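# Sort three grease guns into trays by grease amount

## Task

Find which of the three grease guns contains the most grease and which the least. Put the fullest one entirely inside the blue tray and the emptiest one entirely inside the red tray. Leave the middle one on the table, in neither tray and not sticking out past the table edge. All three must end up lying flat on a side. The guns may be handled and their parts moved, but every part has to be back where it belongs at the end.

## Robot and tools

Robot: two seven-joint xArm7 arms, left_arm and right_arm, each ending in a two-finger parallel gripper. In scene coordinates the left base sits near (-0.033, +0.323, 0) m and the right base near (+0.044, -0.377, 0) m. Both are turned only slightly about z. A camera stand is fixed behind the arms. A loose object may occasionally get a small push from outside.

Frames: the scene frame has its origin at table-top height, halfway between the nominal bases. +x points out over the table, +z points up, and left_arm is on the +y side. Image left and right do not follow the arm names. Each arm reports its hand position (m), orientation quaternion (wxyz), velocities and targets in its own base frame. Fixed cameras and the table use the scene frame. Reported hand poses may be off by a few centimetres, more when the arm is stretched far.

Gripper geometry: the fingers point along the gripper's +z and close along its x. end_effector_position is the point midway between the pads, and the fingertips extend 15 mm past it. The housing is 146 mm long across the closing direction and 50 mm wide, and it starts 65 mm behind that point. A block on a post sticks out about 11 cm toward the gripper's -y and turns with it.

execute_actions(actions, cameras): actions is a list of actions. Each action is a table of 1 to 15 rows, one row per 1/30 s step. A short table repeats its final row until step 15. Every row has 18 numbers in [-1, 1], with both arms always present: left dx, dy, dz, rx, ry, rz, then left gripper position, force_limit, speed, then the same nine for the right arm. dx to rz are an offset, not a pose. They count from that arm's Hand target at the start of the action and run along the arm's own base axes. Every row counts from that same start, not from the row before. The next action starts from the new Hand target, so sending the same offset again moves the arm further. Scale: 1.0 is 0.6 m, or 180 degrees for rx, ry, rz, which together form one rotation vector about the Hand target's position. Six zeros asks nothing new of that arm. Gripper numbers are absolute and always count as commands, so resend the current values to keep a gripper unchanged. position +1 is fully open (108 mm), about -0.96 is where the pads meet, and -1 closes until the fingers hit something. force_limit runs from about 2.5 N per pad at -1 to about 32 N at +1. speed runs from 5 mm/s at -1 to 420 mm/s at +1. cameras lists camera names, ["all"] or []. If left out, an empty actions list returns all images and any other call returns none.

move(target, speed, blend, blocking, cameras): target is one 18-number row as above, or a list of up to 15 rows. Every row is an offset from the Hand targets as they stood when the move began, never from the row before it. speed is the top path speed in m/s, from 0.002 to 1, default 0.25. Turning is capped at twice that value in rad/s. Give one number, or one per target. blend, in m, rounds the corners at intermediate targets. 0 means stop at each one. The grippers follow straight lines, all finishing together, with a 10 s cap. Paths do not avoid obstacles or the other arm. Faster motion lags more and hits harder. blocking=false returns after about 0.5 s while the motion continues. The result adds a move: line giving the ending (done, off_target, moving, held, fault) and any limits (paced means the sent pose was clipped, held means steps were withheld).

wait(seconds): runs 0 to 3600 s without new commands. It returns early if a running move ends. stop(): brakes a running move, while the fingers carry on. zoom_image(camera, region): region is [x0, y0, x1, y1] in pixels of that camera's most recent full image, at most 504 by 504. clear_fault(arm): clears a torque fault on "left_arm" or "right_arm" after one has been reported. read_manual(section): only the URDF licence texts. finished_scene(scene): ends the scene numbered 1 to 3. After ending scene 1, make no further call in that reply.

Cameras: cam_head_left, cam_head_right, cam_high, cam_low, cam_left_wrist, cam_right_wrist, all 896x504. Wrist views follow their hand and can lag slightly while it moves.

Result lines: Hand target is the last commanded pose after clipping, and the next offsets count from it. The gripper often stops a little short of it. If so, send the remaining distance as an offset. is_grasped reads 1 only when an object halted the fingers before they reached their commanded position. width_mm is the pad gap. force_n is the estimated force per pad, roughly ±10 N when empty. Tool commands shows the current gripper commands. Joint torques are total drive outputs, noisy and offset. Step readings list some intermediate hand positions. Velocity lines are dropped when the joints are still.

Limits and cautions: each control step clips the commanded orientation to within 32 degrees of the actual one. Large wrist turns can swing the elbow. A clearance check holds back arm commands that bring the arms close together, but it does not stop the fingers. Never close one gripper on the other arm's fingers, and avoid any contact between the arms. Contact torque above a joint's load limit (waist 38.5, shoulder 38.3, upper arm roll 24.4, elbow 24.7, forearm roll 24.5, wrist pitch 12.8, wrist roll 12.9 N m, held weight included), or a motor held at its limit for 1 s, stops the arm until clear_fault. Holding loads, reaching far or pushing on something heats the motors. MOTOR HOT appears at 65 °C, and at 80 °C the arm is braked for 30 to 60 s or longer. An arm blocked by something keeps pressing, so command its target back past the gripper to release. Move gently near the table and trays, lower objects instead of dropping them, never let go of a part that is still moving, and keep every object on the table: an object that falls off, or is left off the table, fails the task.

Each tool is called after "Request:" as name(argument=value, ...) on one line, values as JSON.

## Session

Request:
execute_actions(actions=[])

Scene clock: 0.00 s.
left_arm: end_effector_position=(+0.5323, +0.0967, +0.1033) width_mm=107.81 is_grasped=0 force_n=0.00 end_effector_quat_wxyz=(+0.025, +0.949, +0.299, -0.091) | right_arm: end_effector_position=(+0.3373, +0.1646, +0.1317) width_mm=108.01 is_grasped=0 force_n=0.00 end_effector_quat_wxyz=(-0.093, -0.442, +0.889, +0.076)
Joint positions: left_arm=[0.201 0.502 0.007 1.445 -0.079 1.122 1.993] | right_arm=[0.628 -0.033 -0.246 0.801 0.149 1.035 -1.415]
Joint velocities: within noise
Joint torques (N m): no reading
Hand target: left_arm +0.5323, +0.0967, +0.1033; +0.025, +0.949, +0.299, -0.091 | right_arm +0.3373, +0.1646, +0.1317; -0.093, -0.442, +0.889, +0.076
Tool commands: left_gripper/position=+0.996 left_gripper/force_limit=+1.0 left_gripper/speed=+1.0 right_gripper/position=+1.0 right_gripper/force_limit=+1.0 right_gripper/speed=+1.0
camera_calibration:
cam_left_wrist: T_world_to_cam=[[0.80314, 0.55744, -0.21032, -0.46028], [0.59298, -0.71359, 0.37305, -0.25841], [0.05787, -0.42432, -0.90366, 0.22136]] pos_world=[0.51009, 0.16611, 0.19963]
cam_right_wrist: T_world_to_cam=[[-0.58359, -0.80556, 0.10246, 0.30828], [-0.63585, 0.53179, 0.55937, 0.08101], [-0.50509, 0.26129, -0.82256, 0.35258]] pos_world=[0.40951, 0.11313, 0.21312]

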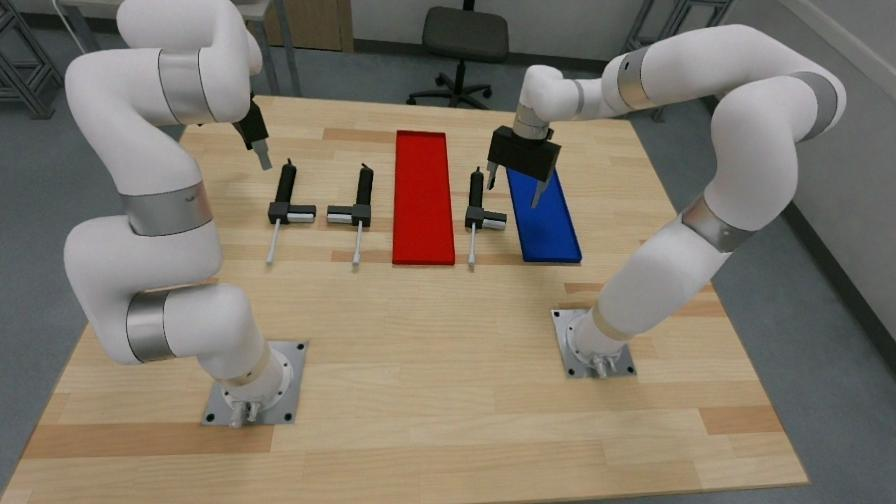

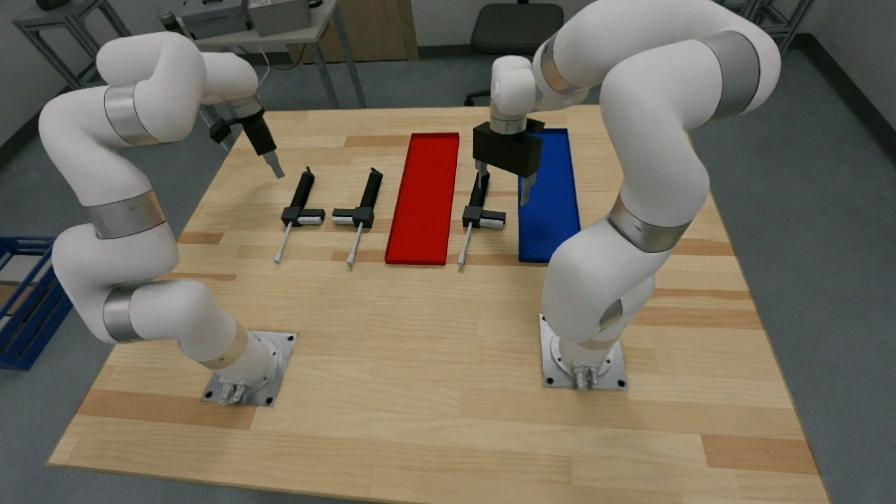

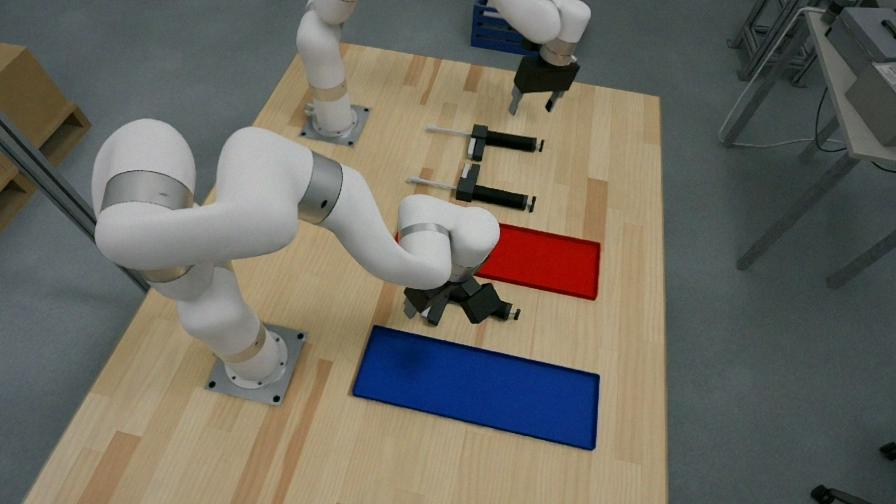

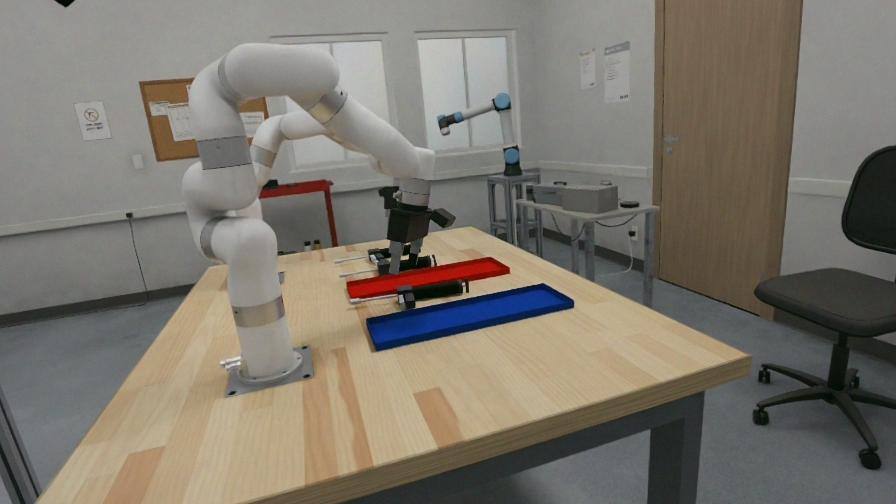

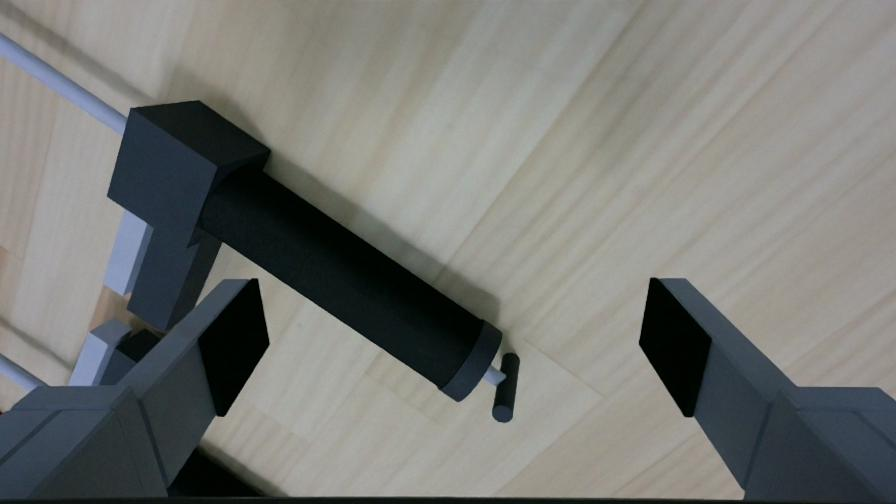

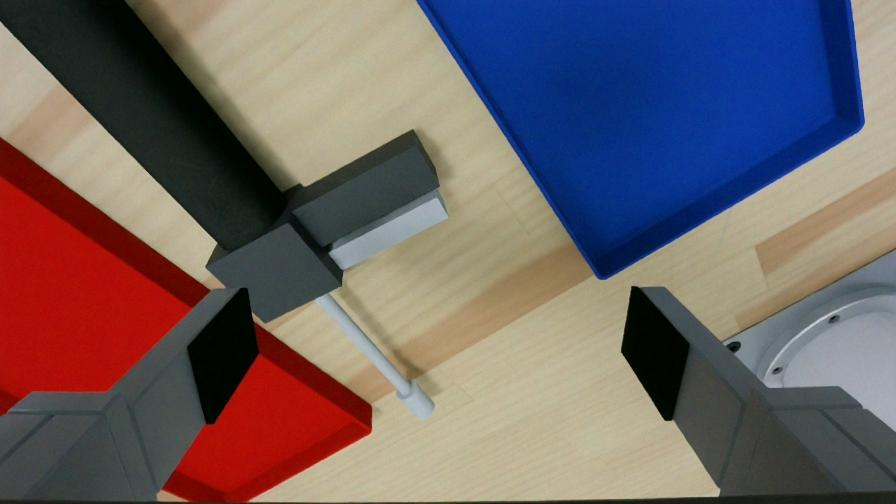

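Request:
move(target=[[-0.15,-0.4,0.1,-0.0401,-0.0637,-0.7196,-0.5,-1,-0.3,0.2912,0.0823,0.03,0.003,-0.0775,0.1665,-0.05,-1,-0.3],[-0.3372,-0.9078,0.0678,-0.0401,-0.0637,-0.7196,-0.5,-1,-0.3,0.2912,0.0823,-0.0528,0.003,-0.0775,0.1665,-0.05,-1,-0.3]], speed=0.5, blend=[0.04,0], cameras=["cam_left_wrist","cam_right_wrist"])

Scene clock: 60.47 s.
left_arm: end_effector_position=(+0.3301, -0.4479, +0.1439) width_mm=25.50 is_grasped=0 force_n=0.00 end_effector_quat_wxyz=(+0.000, -0.675, +0.737, +0.000) | right_arm: end_effector_position=(+0.5121, +0.2140, +0.1000) width_mm=50.24 is_grasped=0 force_n=0.00 end_effector_quat_wxyz=(+0.000, -0.663, +0.749, +0.000)
Joint positions: left_arm=[-0.394 0.439 -0.623 1.345 0.299 1.002 2.879] | right_arm=[0.581 0.432 -0.206 1.286 0.113 0.864 -1.914]
Joint torques (N m): left_arm=[-4.21 -19.81 -7.7 16.22 2.03 0.24 -1.09] | right_arm=[-5.23 -14.99 0.72 9.78 3.59 -3.74 -1.58]
Hand target: left_arm +0.3300, -0.4480, +0.1439; +0.000, -0.675, +0.737, +0.000 | right_arm +0.5121, +0.2140, +0.1000; +0.000, -0.663, +0.749, +0.000
Off the commanded pose: left_arm 0.000 m, 0 deg | right_arm 0.000 m, 0 deg.
move: done
cam_left_wrist: T_world_to_cam=[[-0.09181, -0.99551, -0.02302, -0.41277], [-0.91881, 0.07578, 0.38735, 0.30815], [-0.38387, 0.05672, -0.92165, 0.40255]] pos_world=[0.39976, -0.4571, 0.24214]
cam_right_wrist: T_world_to_cam=[[-0.11317, -0.99355, 0.00641, 0.26221], [-0.92394, 0.10761, 0.36708, 0.44112], [-0.36541, 0.03562, -0.93017, 0.38939]] pos_world=[0.57954, 0.19918, 0.19859]

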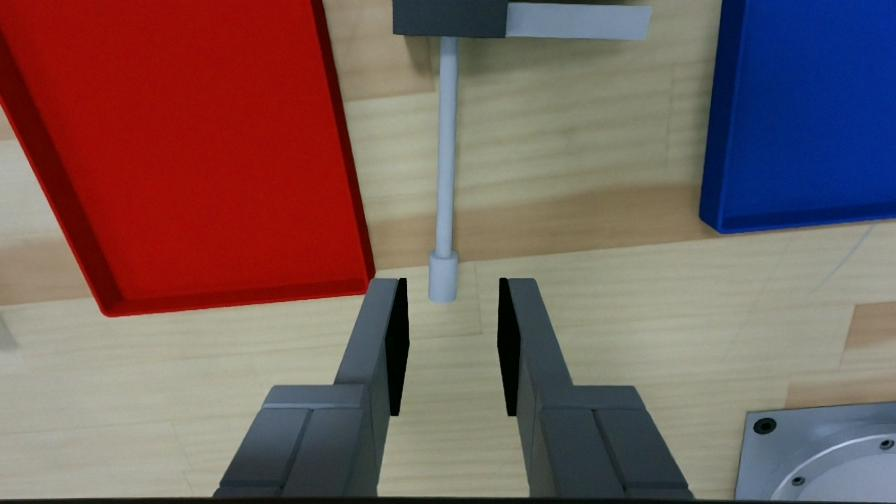

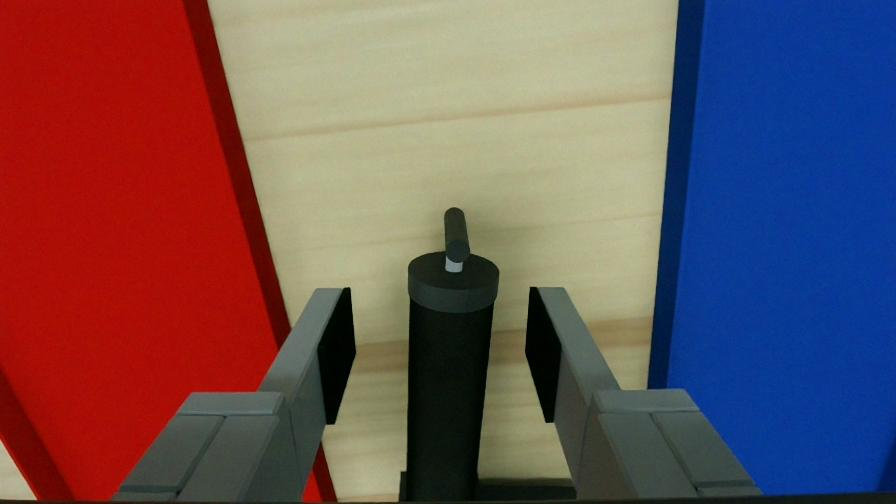

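Request:
move(target=[[0.0775,-0.003,-0.1965,0,0,0,-0.5,-1,-0.3,0.0198,-0.0113,-0.1175,0,0,0,-0.05,-1,-0.3],[0.0775,-0.003,-0.1965,0,0,0,-1,0.8,-0.5,0.0198,-0.0113,-0.1175,0,0,0,-1,0.1,-0.7]], speed=0.15, cameras=["cam_left_wrist","cam_right_wrist"])

Request:
move(target=[0,0,0,0,0,0,-1,0.8,-0.5,0.0165,-0.002,0,0,0,0,-1,0.1,-0.7], speed=0.03)

Request:
move(target=[0,0,0,0,0,0,-1,0.8,-0.5,0.0165,-0.002,0,0,0,0,-1,0.1,-0.7], speed=0.03, cameras=["cam_left_wrist","cam_right_wrist"])

Scene clock: 81.60 s.
left_arm: end_effector_position=(+0.3765, -0.4498, +0.0260) width_mm=6.83 is_grasped=1 force_n=47.31 end_effector_quat_wxyz=(+0.000, -0.675, +0.737, +0.000) | right_arm: end_effector_position=(+0.5239, +0.2073, +0.0295) width_mm=8.39 is_grasped=0 force_n=29.02 end_effector_quat_wxyz=(+0.000, -0.663, +0.749, +0.000)
Joint positions: left_arm=[-0.444 0.722 -0.505 1.425 0.452 0.821 2.858] | right_arm=[0.547 0.584 -0.187 1.295 0.155 0.724 -1.96]
Joint torques (N m): left_arm=[-1.57 -28.78 -5.68 10.8 -1.09 0.08 0.23] | right_arm=[-5.34 -16.91 -1.2 16.05 2.38 -2.39 -1.01]
Hand target: left_arm +0.3765, -0.4498, +0.0260; +0.000, -0.675, +0.737, +0.000 | right_arm +0.5239, +0.2072, +0.0295; +0.000, -0.663, +0.749, +0.000
Off the commanded pose: left_arm 0.000 m, 0 deg | right_arm 0.000 m, 0 deg.
move: done
cam_left_wrist: T_world_to_cam=[[-0.09191, -0.9955, -0.02298, -0.41307], [-0.9188, 0.07588, 0.38735, 0.39673], [-0.38387, 0.05672, -0.92165, 0.31185]] pos_world=[0.44626, -0.459, 0.12424]
cam_right_wrist: T_world_to_cam=[[-0.11317, -0.99355, 0.00641, 0.25725], [-0.92394, 0.10761, 0.36708, 0.47873], [-0.36541, 0.03562, -0.93017, 0.32841]] pos_world=[0.59144, 0.19238, 0.12809]

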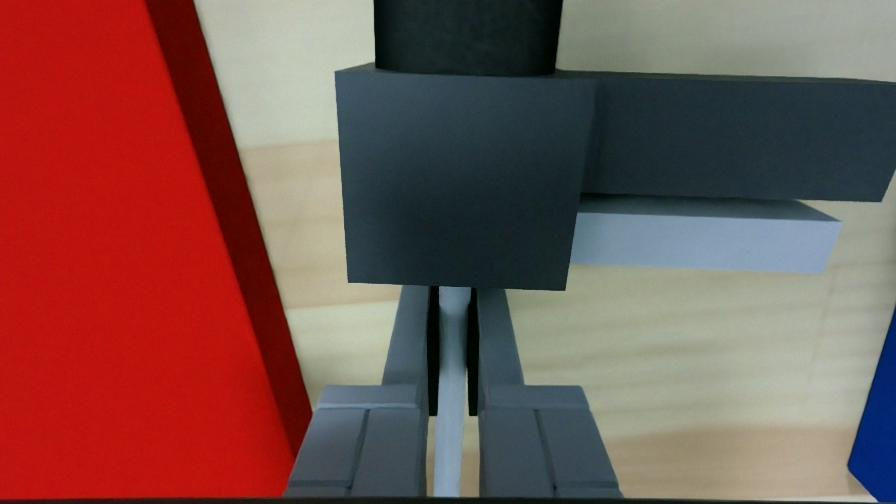

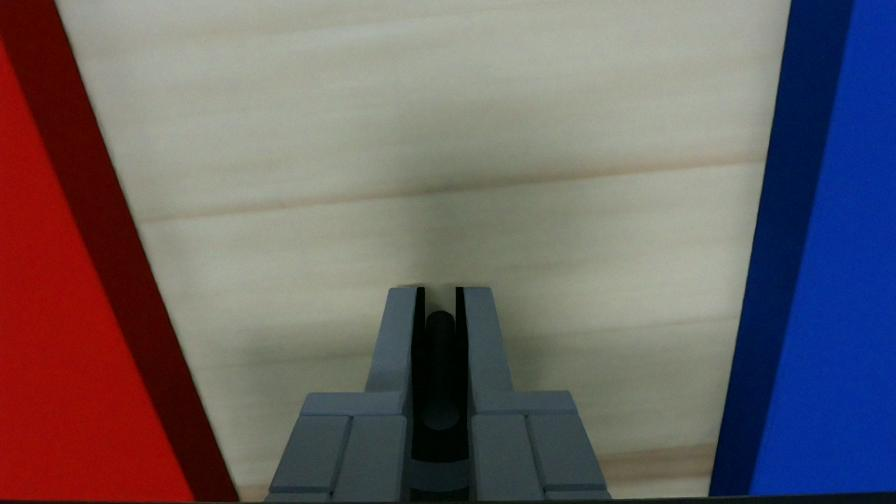

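Scene clock: 82.23 s.
left_arm: end_effector_position=(+0.3765, -0.4498, +0.0260) width_mm=6.83 is_grasped=1 force_n=46.49 end_effector_quat_wxyz=(+0.000, -0.675, +0.737, +0.000) | right_arm: end_effector_position=(+0.5338, +0.2060, +0.0295) width_mm=8.39 is_grasped=1 force_n=29.00 end_effector_quat_wxyz=(+0.000, -0.663, +0.749, +0.000)
Joint positions: left_arm=[-0.444 0.722 -0.505 1.425 0.452 0.821 2.858] | right_arm=[0.535 0.609 -0.186 1.337 0.157 0.742 -1.969]
Joint torques (N m): left_arm=[0.14 -31.98 -5.71 8.2 -1.44 0.16 -0.29] | right_arm=[-7.45 -16.12 -0.74 17.59 3.15 -0.42 -1.41]
Hand target: left_arm +0.3765, -0.4498, +0.0260; +0.000, -0.675, +0.737, +0.000 | right_arm +0.5338, +0.2060, +0.0295; +0.000, -0.663, +0.749, +0.000
Off the commanded pose: left_arm 0.000 m, 0 deg | right_arm 0.000 m, 0 deg.
move: done

Scene clock: 82.90 s.
left_arm: end_effector_position=(+0.3765, -0.4498, +0.0260) width_mm=6.83 is_grasped=1 force_n=45.77 end_effector_quat_wxyz=(+0.000, -0.675, +0.737, +0.000) | right_arm: end_effector_position=(+0.5437, +0.2048, +0.0295) width_mm=8.39 is_grasped=1 force_n=29.00 end_effector_quat_wxyz=(+0.000, -0.663, +0.749, +0.000)
Joint positions: left_arm=[-0.444 0.722 -0.505 1.425 0.452 0.821 2.858] | right_arm=[0.524 0.634 -0.186 1.38 0.159 0.76 -1.976]
Joint torques (N m): left_arm=[1.57 -34.65 -5.12 7.91 -1.28 0.54 -0.4] | right_arm=[-7.54 -15.72 -0.7 17.05 3.38 -0.29 -1.48]
Hand target: left_arm +0.3765, -0.4498, +0.0260; +0.000, -0.675, +0.737, +0.000 | right_arm +0.5437, +0.2048, +0.0295; +0.000, -0.663, +0.749, +0.000
Off the commanded pose: left_arm 0.000 m, 0 deg | right_arm 0.000 m, 0 deg.
move: done
cam_left_wrist: T_world_to_cam=[[-0.0919, -0.9955, -0.02298, -0.41307], [-0.91877, 0.07588, 0.38744, 0.3967], [-0.38395, 0.05672, -0.92161, 0.31188]] pos_world=[0.44626, -0.459, 0.12424]
cam_right_wrist: T_world_to_cam=[[-0.11317, -0.99355, 0.00641, 0.25711], [-0.92394, 0.10761, 0.36708, 0.49728], [-0.36541, 0.03562, -0.93017, 0.33573]] pos_world=[0.61124, 0.18998, 0.12809]

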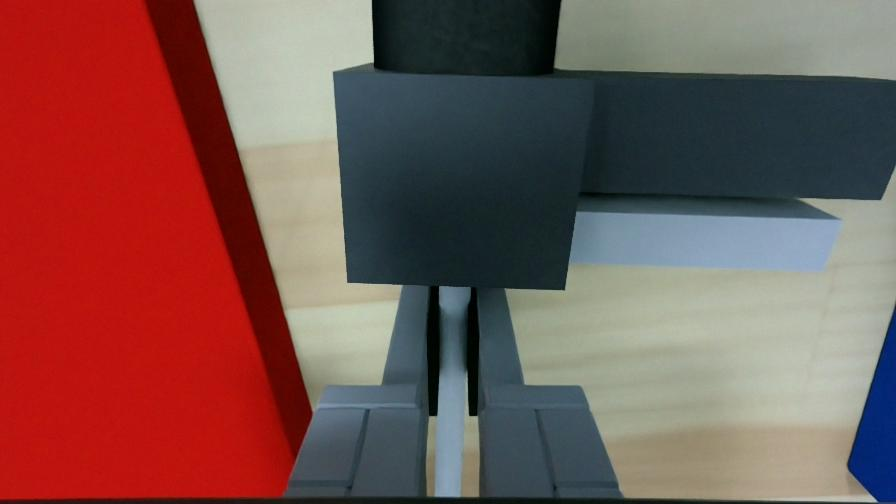

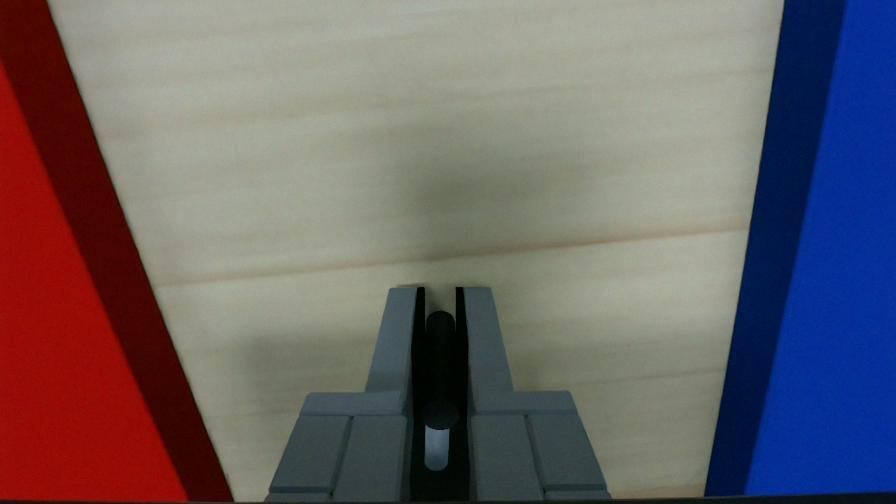

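Request:
move(target=[0,0,0,0,0,0,-1,0.8,-0.5,0.0165,-0.002,0,0,0,0,-1,0.1,-0.7], speed=0.04)

Request:
move(target=[0,0,0,0,0,0,-1,0.8,-0.5,0.0165,-0.002,0,0,0,0,-1,0.1,-0.7], speed=0.04)

Request:
move(target=[0,0,0,0,0,0,-1,0.8,-0.5,0.0165,-0.002,0,0,0,0,-1,0.1,-0.7], speed=0.04, cameras=["cam_left_wrist"])

Scene clock: 90.40 s.
left_arm: end_effector_position=(+0.3768, -0.4495, +0.0260) width_mm=6.83 is_grasped=1 force_n=44.11 end_effector_quat_wxyz=(+0.000, -0.676, +0.737, +0.000) | right_arm: end_effector_position=(+0.5536, +0.2037, +0.0295) width_mm=8.39 is_grasped=1 force_n=28.99 end_effector_quat_wxyz=(+0.000, -0.663, +0.749, +0.000)
Joint positions: left_arm=[-0.444 0.722 -0.504 1.425 0.452 0.821 2.858] | right_arm=[0.512 0.659 -0.185 1.425 0.161 0.779 -1.984]
Joint torques (N m): left_arm=[-13.88 -48.21 -18.02 7.69 -2.73 0.18 -0.6] | right_arm=[-15.25 -13.63 -6.19 19.01 1.99 -2.69 -1.37]
Hand target: left_arm +0.3765, -0.4498, +0.0260; +0.000, -0.675, +0.737, +0.000 | right_arm +0.5536, +0.2036, +0.0295; +0.000, -0.663, +0.749, +0.000
Off the commanded pose: left_arm 0.000 m, 0 deg | right_arm 0.000 m, 0 deg.
move: done

Scene clock: 90.97 s.
left_arm: end_effector_position=(+0.3765, -0.4497, +0.0260) width_mm=6.83 is_grasped=1 force_n=42.92 end_effector_quat_wxyz=(+0.000, -0.675, +0.737, +0.000) | right_arm: end_effector_position=(+0.5635, +0.2024, +0.0295) width_mm=8.39 is_grasped=1 force_n=28.97 end_effector_quat_wxyz=(+0.000, -0.663, +0.749, +0.000)
Joint positions: left_arm=[-0.444 0.722 -0.505 1.425 0.452 0.821 2.858] | right_arm=[0.501 0.685 -0.185 1.47 0.162 0.799 -1.991]
Joint torques (N m): left_arm=[-15.87 -47 -19 7.8 -3.08 0.23 -0.4] | right_arm=[-15.08 -12.62 -3.79 19.06 2.56 -3 -1.48]
Hand target: left_arm +0.3765, -0.4498, +0.0260; +0.000, -0.675, +0.737, +0.000 | right_arm +0.5635, +0.2024, +0.0295; +0.000, -0.663, +0.749, +0.000
Off the commanded pose: left_arm 0.000 m, 0 deg | right_arm 0.000 m, 0 deg.
move: done

Scene clock: 91.53 s.
left_arm: end_effector_position=(+0.3765, -0.4498, +0.0260) width_mm=6.83 is_grasped=1 force_n=41.74 end_effector_quat_wxyz=(+0.000, -0.675, +0.737, +0.000) | right_arm: end_effector_position=(+0.5734, +0.2012, +0.0295) width_mm=8.39 is_grasped=1 force_n=29.00 end_effector_quat_wxyz=(+0.000, -0.663, +0.749, +0.000)
Joint positions: left_arm=[-0.444 0.722 -0.505 1.425 0.452 0.821 2.858] | right_arm=[0.489 0.712 -0.184 1.518 0.164 0.819 -1.997]
Joint torques (N m): left_arm=[-14.9 -45.83 -19.06 7.86 -3.66 0.05 -0.2] | right_arm=[-15.2 -12.06 -4 18.72 2.37 -3.34 -1.36]
Hand target: left_arm +0.3765, -0.4498, +0.0260; +0.000, -0.675, +0.737, +0.000 | right_arm +0.5734, +0.2012, +0.0295; +0.000, -0.663, +0.749, +0.000
Off the commanded pose: left_arm 0.000 m, 0 deg | right_arm 0.000 m, 0 deg.
move: done
cam_left_wrist: T_world_to_cam=[[-0.09191, -0.9955, -0.02298, -0.41307], [-0.9188, 0.07588, 0.38735, 0.39669], [-0.38387, 0.05672, -0.92165, 0.31194]] pos_world=[0.44626, -0.459, 0.12434]

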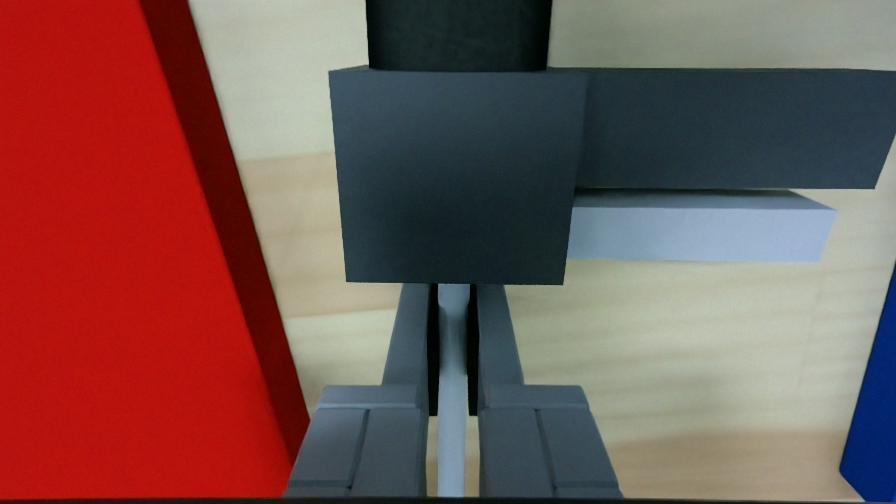

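Request:
move(target=[[0,0,0,0,0,0,-1,0.8,-0.5,-0.083,0.0101,0,0,0,0,-1,0.1,-0.7],[0,0,0,0,0,0,-0.5,-1,-0.3,-0.083,0.0101,0,0,0,0,-0.12,-1,-0.3],[0,0,0.2,0,0,0,-0.12,-1,-0.3,-0.083,0.0101,0.17,0,0,0,-0.12,-1,-0.3],[0.1558,0.483,0.1733,0,0,0.0322,-0.12,-1,-0.3,-0.2865,0.0347,0.1675,0,0,0,-0.12,-1,-0.3]], speed=[0.08,0.1,0.25,0.35], blend=[0,0,0.03,0], cameras=["cam_left_wrist","cam_right_wrist"])

Scene clock: 130.43 s.
left_arm: end_effector_position=(+0.4700, -0.1600, +0.1301) width_mm=46.40 is_grasped=0 force_n=0.00 end_effector_quat_wxyz=(+0.000, +0.712, -0.702, +0.000) | right_arm: end_effector_position=(+0.4015, +0.2220, +0.1300) width_mm=46.41 is_grasped=0 force_n=0.00 end_effector_quat_wxyz=(+0.000, -0.663, +0.749, +0.000)
Joint positions: left_arm=[0.108 0.226 -0.456 1.064 0.13 0.865 3.491] | right_arm=[0.684 0.092 -0.181 0.914 0.022 0.822 -1.745]
Joint torques (N m): left_arm=[3.56 -16.5 -0.15 16.08 -2.13 -3 1.02] | right_arm=[5.93 -26 1.59 9.6 -3.2 -3.66 1.61]
Hand target: left_arm +0.4700, -0.1600, +0.1300; +0.000, +0.712, -0.702, +0.000 | right_arm +0.4015, +0.2220, +0.1300; +0.000, -0.663, +0.749, +0.000
Off the commanded pose: left_arm 0.000 m, 0 deg | right_arm 0.000 m, 0 deg.
move: done; blend cut to 0 m at target 3
cam_left_wrist: T_world_to_cam=[[0.00904, -0.99969, -0.02305, -0.16172], [-0.92184, -0.01726, 0.38718, 0.40681], [-0.38746, 0.01775, -0.92171, 0.42267]] pos_world=[0.54024, -0.16215, 0.22834]
cam_right_wrist: T_world_to_cam=[[-0.11326, -0.99354, 0.00645, 0.25749], [-0.92393, 0.10771, 0.36708, 0.32713], [-0.36541, 0.03562, -0.93017, 0.37664]] pos_world=[0.46904, 0.20718, 0.22859]

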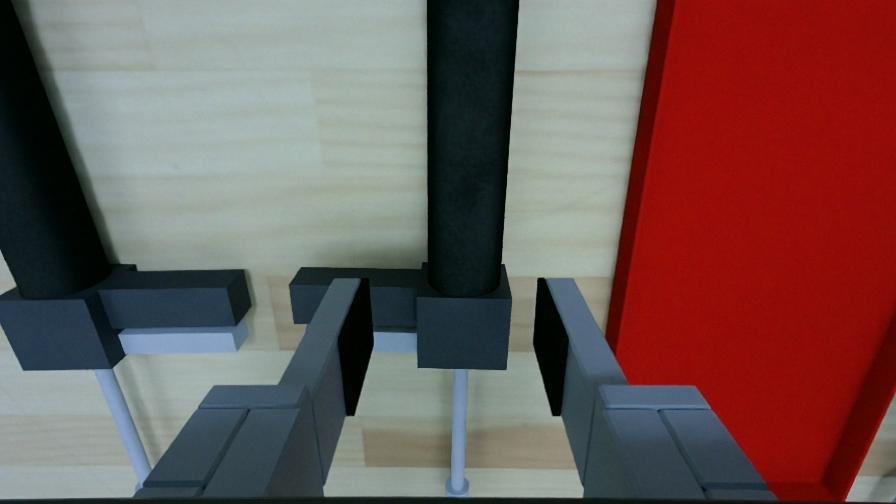

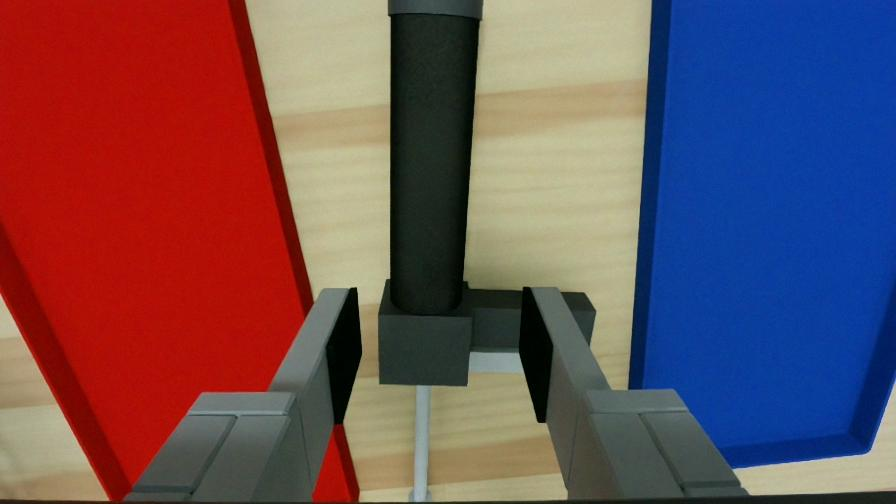

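Request:
move(target=[[-0.0167,-0.0112,-0.1643,0,0,0,-0.12,-1,-0.3,-0.0222,0.0118,-0.164,0,0,0,-0.12,-1,-0.3],[-0.0167,-0.0112,-0.1643,0,0,0,-1,0.8,-0.5,-0.0222,0.0118,-0.164,0,0,0,-1,0.8,-0.5],[-0.0167,-0.0112,0.1167,0,0,0,-1,0.8,-0.5,-0.0222,0.0118,0.045,0,0,0,-1,0.8,-0.5],[-0.083,0.183,0.1167,0,0,0,-1,0.8,-0.5,0.1492,0.2733,0.045,0,0,0.0325,-1,0.8,-0.5]], speed=[0.15,0.1,0.25,0.3], blend=[0,0,0.01,0], cameras=["cam_left_wrist","cam_right_wrist","cam_low"])

Scene clock: 155.03 s.
left_arm: end_effector_position=(+0.4202, -0.0502, +0.2000) width_mm=34.84 is_grasped=1 force_n=46.75 end_effector_quat_wxyz=(+0.000, +0.712, -0.702, +0.000) | right_arm: end_effector_position=(+0.4910, +0.3860, +0.1570) width_mm=35.26 is_grasped=1 force_n=42.52 end_effector_quat_wxyz=(+0.000, +0.700, -0.714, +0.000)
Joint positions: left_arm=[0.241 -0.132 -0.348 0.887 -0.053 1.012 3.837] | right_arm=[0.742 0.588 -0.102 1.713 0.062 1.127 -1.706]
Joint torques (N m): left_arm=[2.74 -35.69 1.41 11.29 -1.56 -3.11 0.85] | right_arm=[-2.72 -20.78 0.69 21.86 3.82 -0.26 -0.75]
Hand target: left_arm +0.4202, -0.0502, +0.2000; +0.000, +0.712, -0.702, +0.000 | right_arm +0.4911, +0.3860, +0.1570; +0.000, +0.700, -0.714, +0.000
Off the commanded pose: left_arm 0.000 m, 0 deg | right_arm 0.000 m, 0 deg.
move: done
cam_left_wrist: T_world_to_cam=[[0.00907, -0.9997, -0.02296, -0.04994], [-0.92175, -0.01726, 0.38739, 0.33572], [-0.38767, 0.01765, -0.92163, 0.46596]] pos_world=[0.49054, -0.05235, 0.29824]
cam_right_wrist: T_world_to_cam=[[-0.01134, -0.99991, 0.00645, 0.38276], [-0.93011, 0.01292, 0.36705, 0.42183], [-0.3671, -0.00184, -0.93018, 0.44389]] pos_world=[0.55965, 0.3781, 0.25559]
Images, in order (width x height): cam_low 896x504, cam_left_wrist 896x504, cam_right_wrist 896x504.

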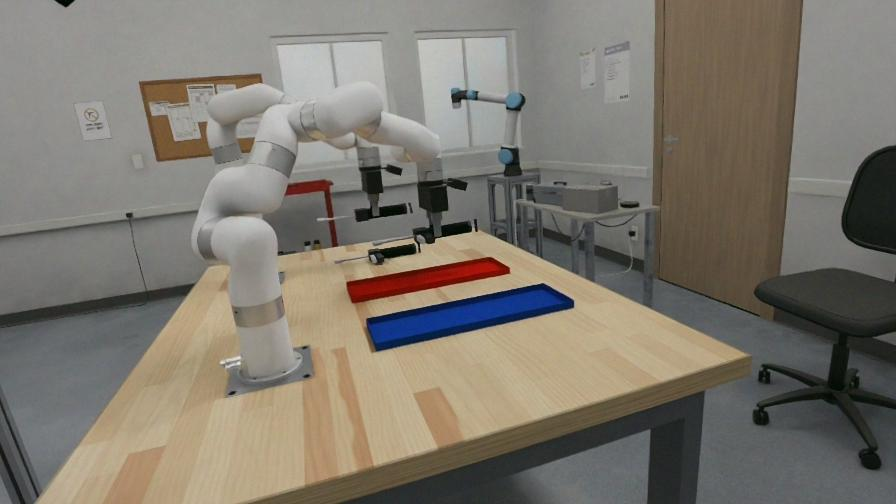

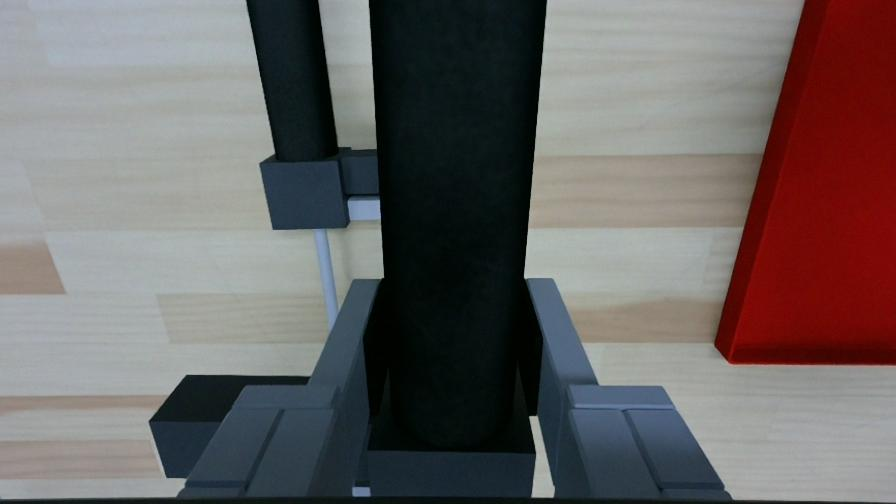

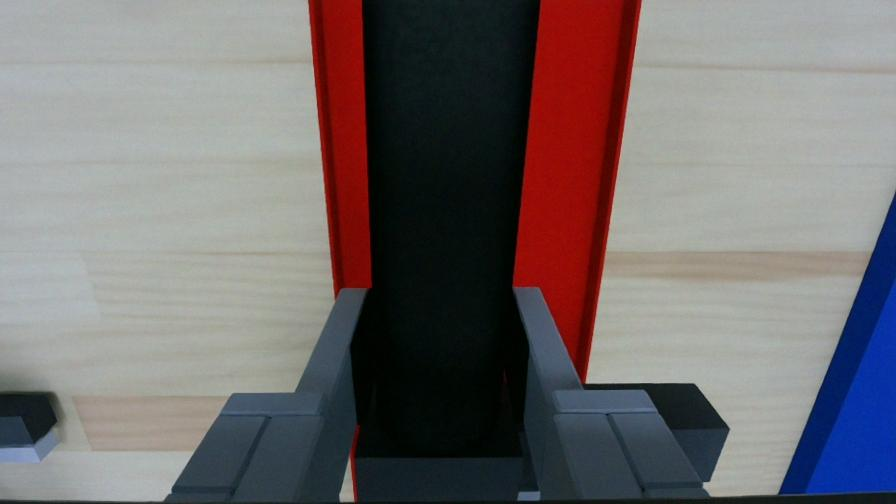

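Request:
move(target=[[0,0,0,0,0,0,-1,0.8,-0.5,0,0.02,-0.12,0,0,0,-1,0.8,-0.5],[0,0,0,0,0,0,-1,0.8,-0.5,0,0.02,-0.202,0,0,0,-0.12,-1,-0.3],[0,0,0,0,0,0,-1,0.8,-0.5,0,0.02,0.1,0,0,0,-0.12,-1,-0.3],[0,0,0,0,0,0,-1,0.8,-0.5,0.04,-0.51,0.2383,0,0,0,-0.05,-1,-0.3]], speed=[0.15,0.06,0.3,0.4], blend=[0.01,0,0.03,0])

Request:
move(target=[[0.0913,-0.747,-0.05,0,0,0,-1,0.8,-0.5,0,0,0,0,0,0,-0.05,-1,-0.3],[0.0913,-0.747,-0.279,0,0,0,-0.12,-1,-0.3,0,0,0,0,0,0,-0.05,-1,-0.3],[0.0913,-0.747,-0.09,0,0,0,-0.5,-1,-0.3,0,0,0,0,0,0,-0.05,-1,-0.3],[-0.1397,-0.747,-0.0933,0,0,0,-0.5,-1,-0.3,0,0,0,0,0,0,-0.05,-1,-0.3],[-0.1397,-0.747,-0.0933,0,0,0,-0.5,-1,-0.3,0,0.195,-0.3333,0,0,0,-0.05,-1,-0.3]], speed=[0.4,0.1,0.3,0.3,0.35], blend=[0.02,0,0.02,0.02,0], cameras=["cam_left_wrist","cam_right_wrist"])

Scene clock: 178.87 s.
left_arm: end_effector_position=(+0.4202, -0.0502, +0.2000) width_mm=34.84 is_grasped=1 force_n=46.75 end_effector_quat_wxyz=(+0.000, +0.712, -0.702, +0.000) | right_arm: end_effector_position=(+0.5151, +0.0800, +0.3000) width_mm=50.25 is_grasped=0 force_n=0.00 end_effector_quat_wxyz=(+0.000, +0.700, -0.714, +0.000)
Joint positions: left_arm=[0.241 -0.132 -0.348 0.887 -0.053 1.012 3.837] | right_arm=[0.434 0.15 -0.306 1.487 0.046 1.343 -2.216]
Joint torques (N m): left_arm=[3.52 -35.82 2.81 11.2 1.47 -1.83 0.54] | right_arm=[-3.14 -11.38 -2.57 20.02 3.45 -0.13 -1.5]
Hand target: left_arm +0.4202, -0.0502, +0.2000; +0.000, +0.712, -0.702, +0.000 | right_arm +0.5151, +0.0800, +0.3000; +0.000, +0.700, -0.714, +0.000
Off the commanded pose: left_arm 0.000 m, 0 deg | right_arm 0.000 m, 0 deg.
move: done

Scene clock: 185.33 s.
left_arm: end_effector_position=(+0.3364, -0.4983, +0.1441) width_mm=25.50 is_grasped=0 force_n=0.00 end_effector_quat_wxyz=(+0.000, +0.712, -0.702, +0.000) | right_arm: end_effector_position=(+0.5151, +0.1970, +0.1000) width_mm=50.25 is_grasped=0 force_n=0.00 end_effector_quat_wxyz=(+0.000, +0.700, -0.714, +0.000)
Joint positions: left_arm=[-0.467 0.613 -0.658 1.576 0.405 1.104 2.691] | right_arm=[0.546 0.421 -0.2 1.27 0.107 0.858 -2.044]
Joint torques (N m): left_arm=[2.35 -51.8 -11.22 8.99 -0.65 -2.73 -1.31] | right_arm=[3.52 -14.91 0.8 18.37 3.64 -3.66 1.76]
Hand target: left_arm +0.3364, -0.4984, +0.1441; +0.000, +0.712, -0.702, +0.000 | right_arm +0.5151, +0.1970, +0.1000; +0.000, +0.700, -0.714, +0.000
Off the commanded pose: left_arm 0.000 m, 0 deg | right_arm 0.000 m, 0 deg.
move: done; blend cut to 0 m at target 3
cam_left_wrist: T_world_to_cam=[[0.0092, -0.9997, -0.02291, -0.49849], [-0.92175, -0.01736, 0.38739, 0.27234], [-0.38767, 0.01755, -0.92163, 0.38982]] pos_world=[0.40674, -0.50045, 0.24235]
cam_right_wrist: T_world_to_cam=[[-0.01134, -0.99991, 0.00645, 0.19442], [-0.93011, 0.01292, 0.36705, 0.46752], [-0.3671, -0.00184, -0.93018, 0.39933]] pos_world=[0.58365, 0.1891, 0.19859]

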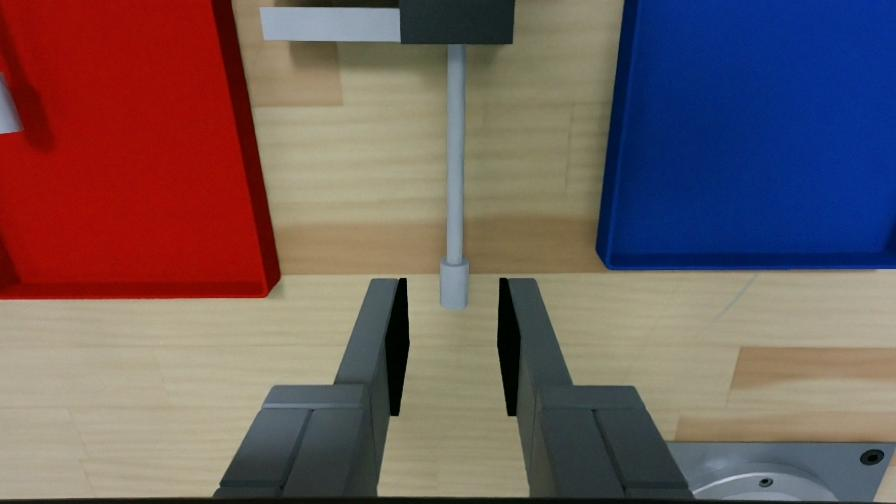

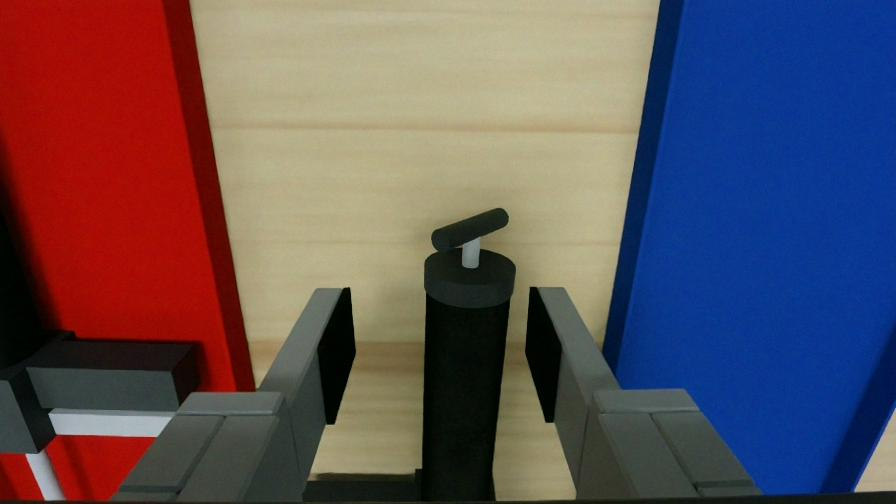

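Request:
move(target=[[0.0718,-0.0005,-0.1968,0,0,0,-0.5,-1,-0.3,0.0232,-0.0192,-0.1175,0,0,0,-0.05,-1,-0.3],[0.0718,-0.0005,-0.1968,0,0,0,-1,0.8,-0.5,0.0232,-0.0192,-0.1175,0,0,0,-1,0.1,-0.7],[0.0718,-0.0005,-0.1968,0,0,0,-1,0.8,-0.5,0.0357,-0.0194,-0.1175,0,0,0,-1,0.1,-0.7]], speed=[0.15,0.1,0.03], cameras=["cam_left_wrist","cam_right_wrist"])

Request:
move(target=[0,0,0,0,0,0,-1,0.8,-0.5,0.0125,-0.0002,0,0,0,0,-1,0.1,-0.7], speed=0.03)

Request:
move(target=[0,0,0,0,0,0,-1,0.8,-0.5,0.0125,-0.0002,0,0,0,0,-1,0.1,-0.7], speed=0.03, cameras=["cam_left_wrist","cam_right_wrist"])

Scene clock: 209.33 s.
left_arm: end_effector_position=(+0.3794, -0.4987, +0.0259) width_mm=6.90 is_grasped=1 force_n=38.42 end_effector_quat_wxyz=(+0.000, +0.712, -0.702, +0.000) | right_arm: end_effector_position=(+0.5365, +0.1854, +0.0295) width_mm=8.37 is_grasped=1 force_n=30.43 end_effector_quat_wxyz=(+0.000, +0.700, -0.714, +0.000)
Joint positions: left_arm=[-0.503 0.862 -0.554 1.645 0.52 0.934 2.699] | right_arm=[0.498 0.595 -0.183 1.315 0.153 0.732 -2.104]
Joint torques (N m): left_arm=[1.91 -34.9 -6 7.96 -1.27 0.15 -0.85] | right_arm=[-6.19 -15.34 -0.05 17.22 3.45 -0.21 -1.42]
Hand target: left_arm +0.3795, -0.4987, +0.0260; +0.000, +0.712, -0.702, +0.000 | right_arm +0.5365, +0.1854, +0.0295; +0.000, +0.700, -0.714, +0.000
Off the commanded pose: left_arm 0.000 m, 0 deg | right_arm 0.000 m, 0 deg.
move: done
cam_left_wrist: T_world_to_cam=[[0.00907, -0.9997, -0.02296, -0.50193], [-0.92172, -0.01726, 0.38748, 0.35774], [-0.38775, 0.01765, -0.92159, 0.29773]] pos_world=[0.44974, -0.50085, 0.12424]
cam_right_wrist: T_world_to_cam=[[-0.01134, -0.99991, 0.00645, 0.18352], [-0.93011, 0.01292, 0.36705, 0.51354], [-0.3671, -0.00184, -0.93018, 0.34163]] pos_world=[0.60515, 0.1775, 0.12809]

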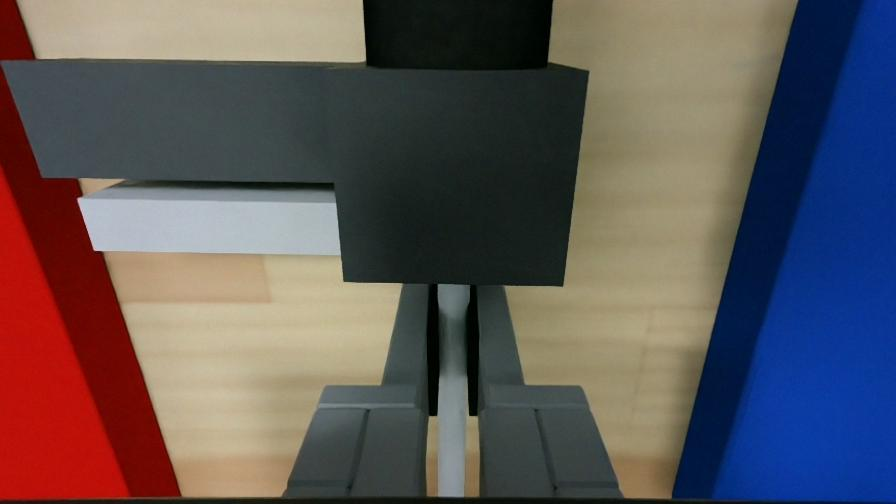

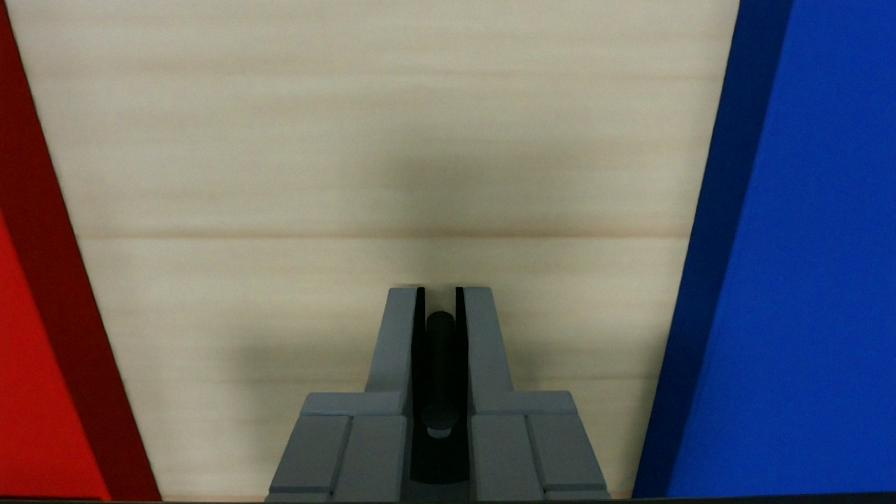

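Scene clock: 209.90 s.
left_arm: end_effector_position=(+0.3794, -0.4987, +0.0259) width_mm=6.90 is_grasped=1 force_n=38.29 end_effector_quat_wxyz=(+0.000, +0.712, -0.702, +0.000) | right_arm: end_effector_position=(+0.5440, +0.1853, +0.0295) width_mm=8.37 is_grasped=1 force_n=30.41 end_effector_quat_wxyz=(+0.000, +0.700, -0.714, +0.000)
Joint positions: left_arm=[-0.503 0.862 -0.554 1.645 0.52 0.934 2.699] | right_arm=[0.491 0.615 -0.182 1.349 0.154 0.746 -2.109]
Joint torques (N m): left_arm=[3.32 -38.38 -6.16 7.9 -1.13 0.05 -0.88] | right_arm=[-6.09 -15.14 0.04 16.69 3.51 -0.26 -1.53]
Hand target: left_arm +0.3795, -0.4987, +0.0260; +0.000, +0.712, -0.702, +0.000 | right_arm +0.5440, +0.1853, +0.0295; +0.000, +0.700, -0.714, +0.000
Off the commanded pose: left_arm 0.000 m, 0 deg | right_arm 0.000 m, 0 deg.
move: done

Scene clock: 210.47 s.
left_arm: end_effector_position=(+0.3795, -0.4986, +0.0259) width_mm=6.90 is_grasped=1 force_n=38.18 end_effector_quat_wxyz=(+0.000, +0.712, -0.702, +0.000) | right_arm: end_effector_position=(+0.5515, +0.1851, +0.0295) width_mm=8.37 is_grasped=1 force_n=30.42 end_effector_quat_wxyz=(+0.000, +0.700, -0.714, +0.000)
Joint positions: left_arm=[-0.503 0.862 -0.554 1.645 0.52 0.934 2.699] | right_arm=[0.483 0.635 -0.181 1.384 0.155 0.761 -2.113]
Joint torques (N m): left_arm=[3.74 -41.9 -6.44 7.97 -0.63 -0.09 -1.09] | right_arm=[-6.19 -14.56 0.12 16.17 3.44 -0.33 -1.53]
Hand target: left_arm +0.3795, -0.4987, +0.0260; +0.000, +0.712, -0.702, +0.000 | right_arm +0.5515, +0.1851, +0.0295; +0.000, +0.700, -0.714, +0.000
Off the commanded pose: left_arm 0.000 m, 0 deg | right_arm 0.000 m, 0 deg.
move: done
cam_left_wrist: T_world_to_cam=[[0.00916, -0.99969, -0.023, -0.50186], [-0.92172, -0.01736, 0.38747, 0.35774], [-0.38775, 0.01765, -0.92159, 0.29764]] pos_world=[0.44974, -0.50075, 0.12414]
cam_right_wrist: T_world_to_cam=[[-0.01134, -0.99991, 0.00645, 0.18349], [-0.93011, 0.01292, 0.36705, 0.5275], [-0.3671, -0.00184, -0.93018, 0.34713]] pos_world=[0.62015, 0.1773, 0.12809]

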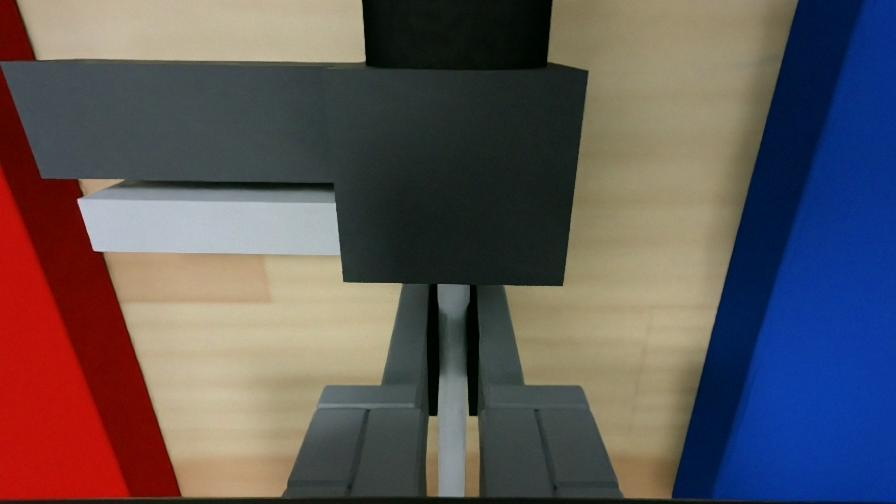

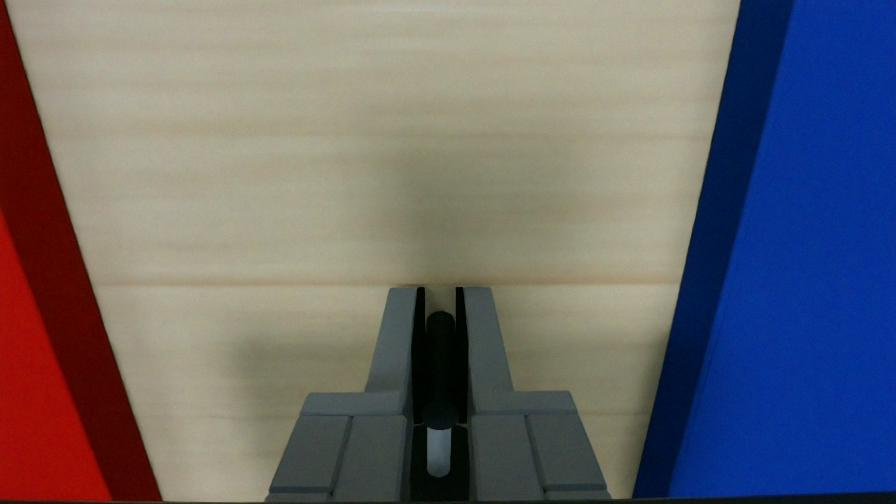

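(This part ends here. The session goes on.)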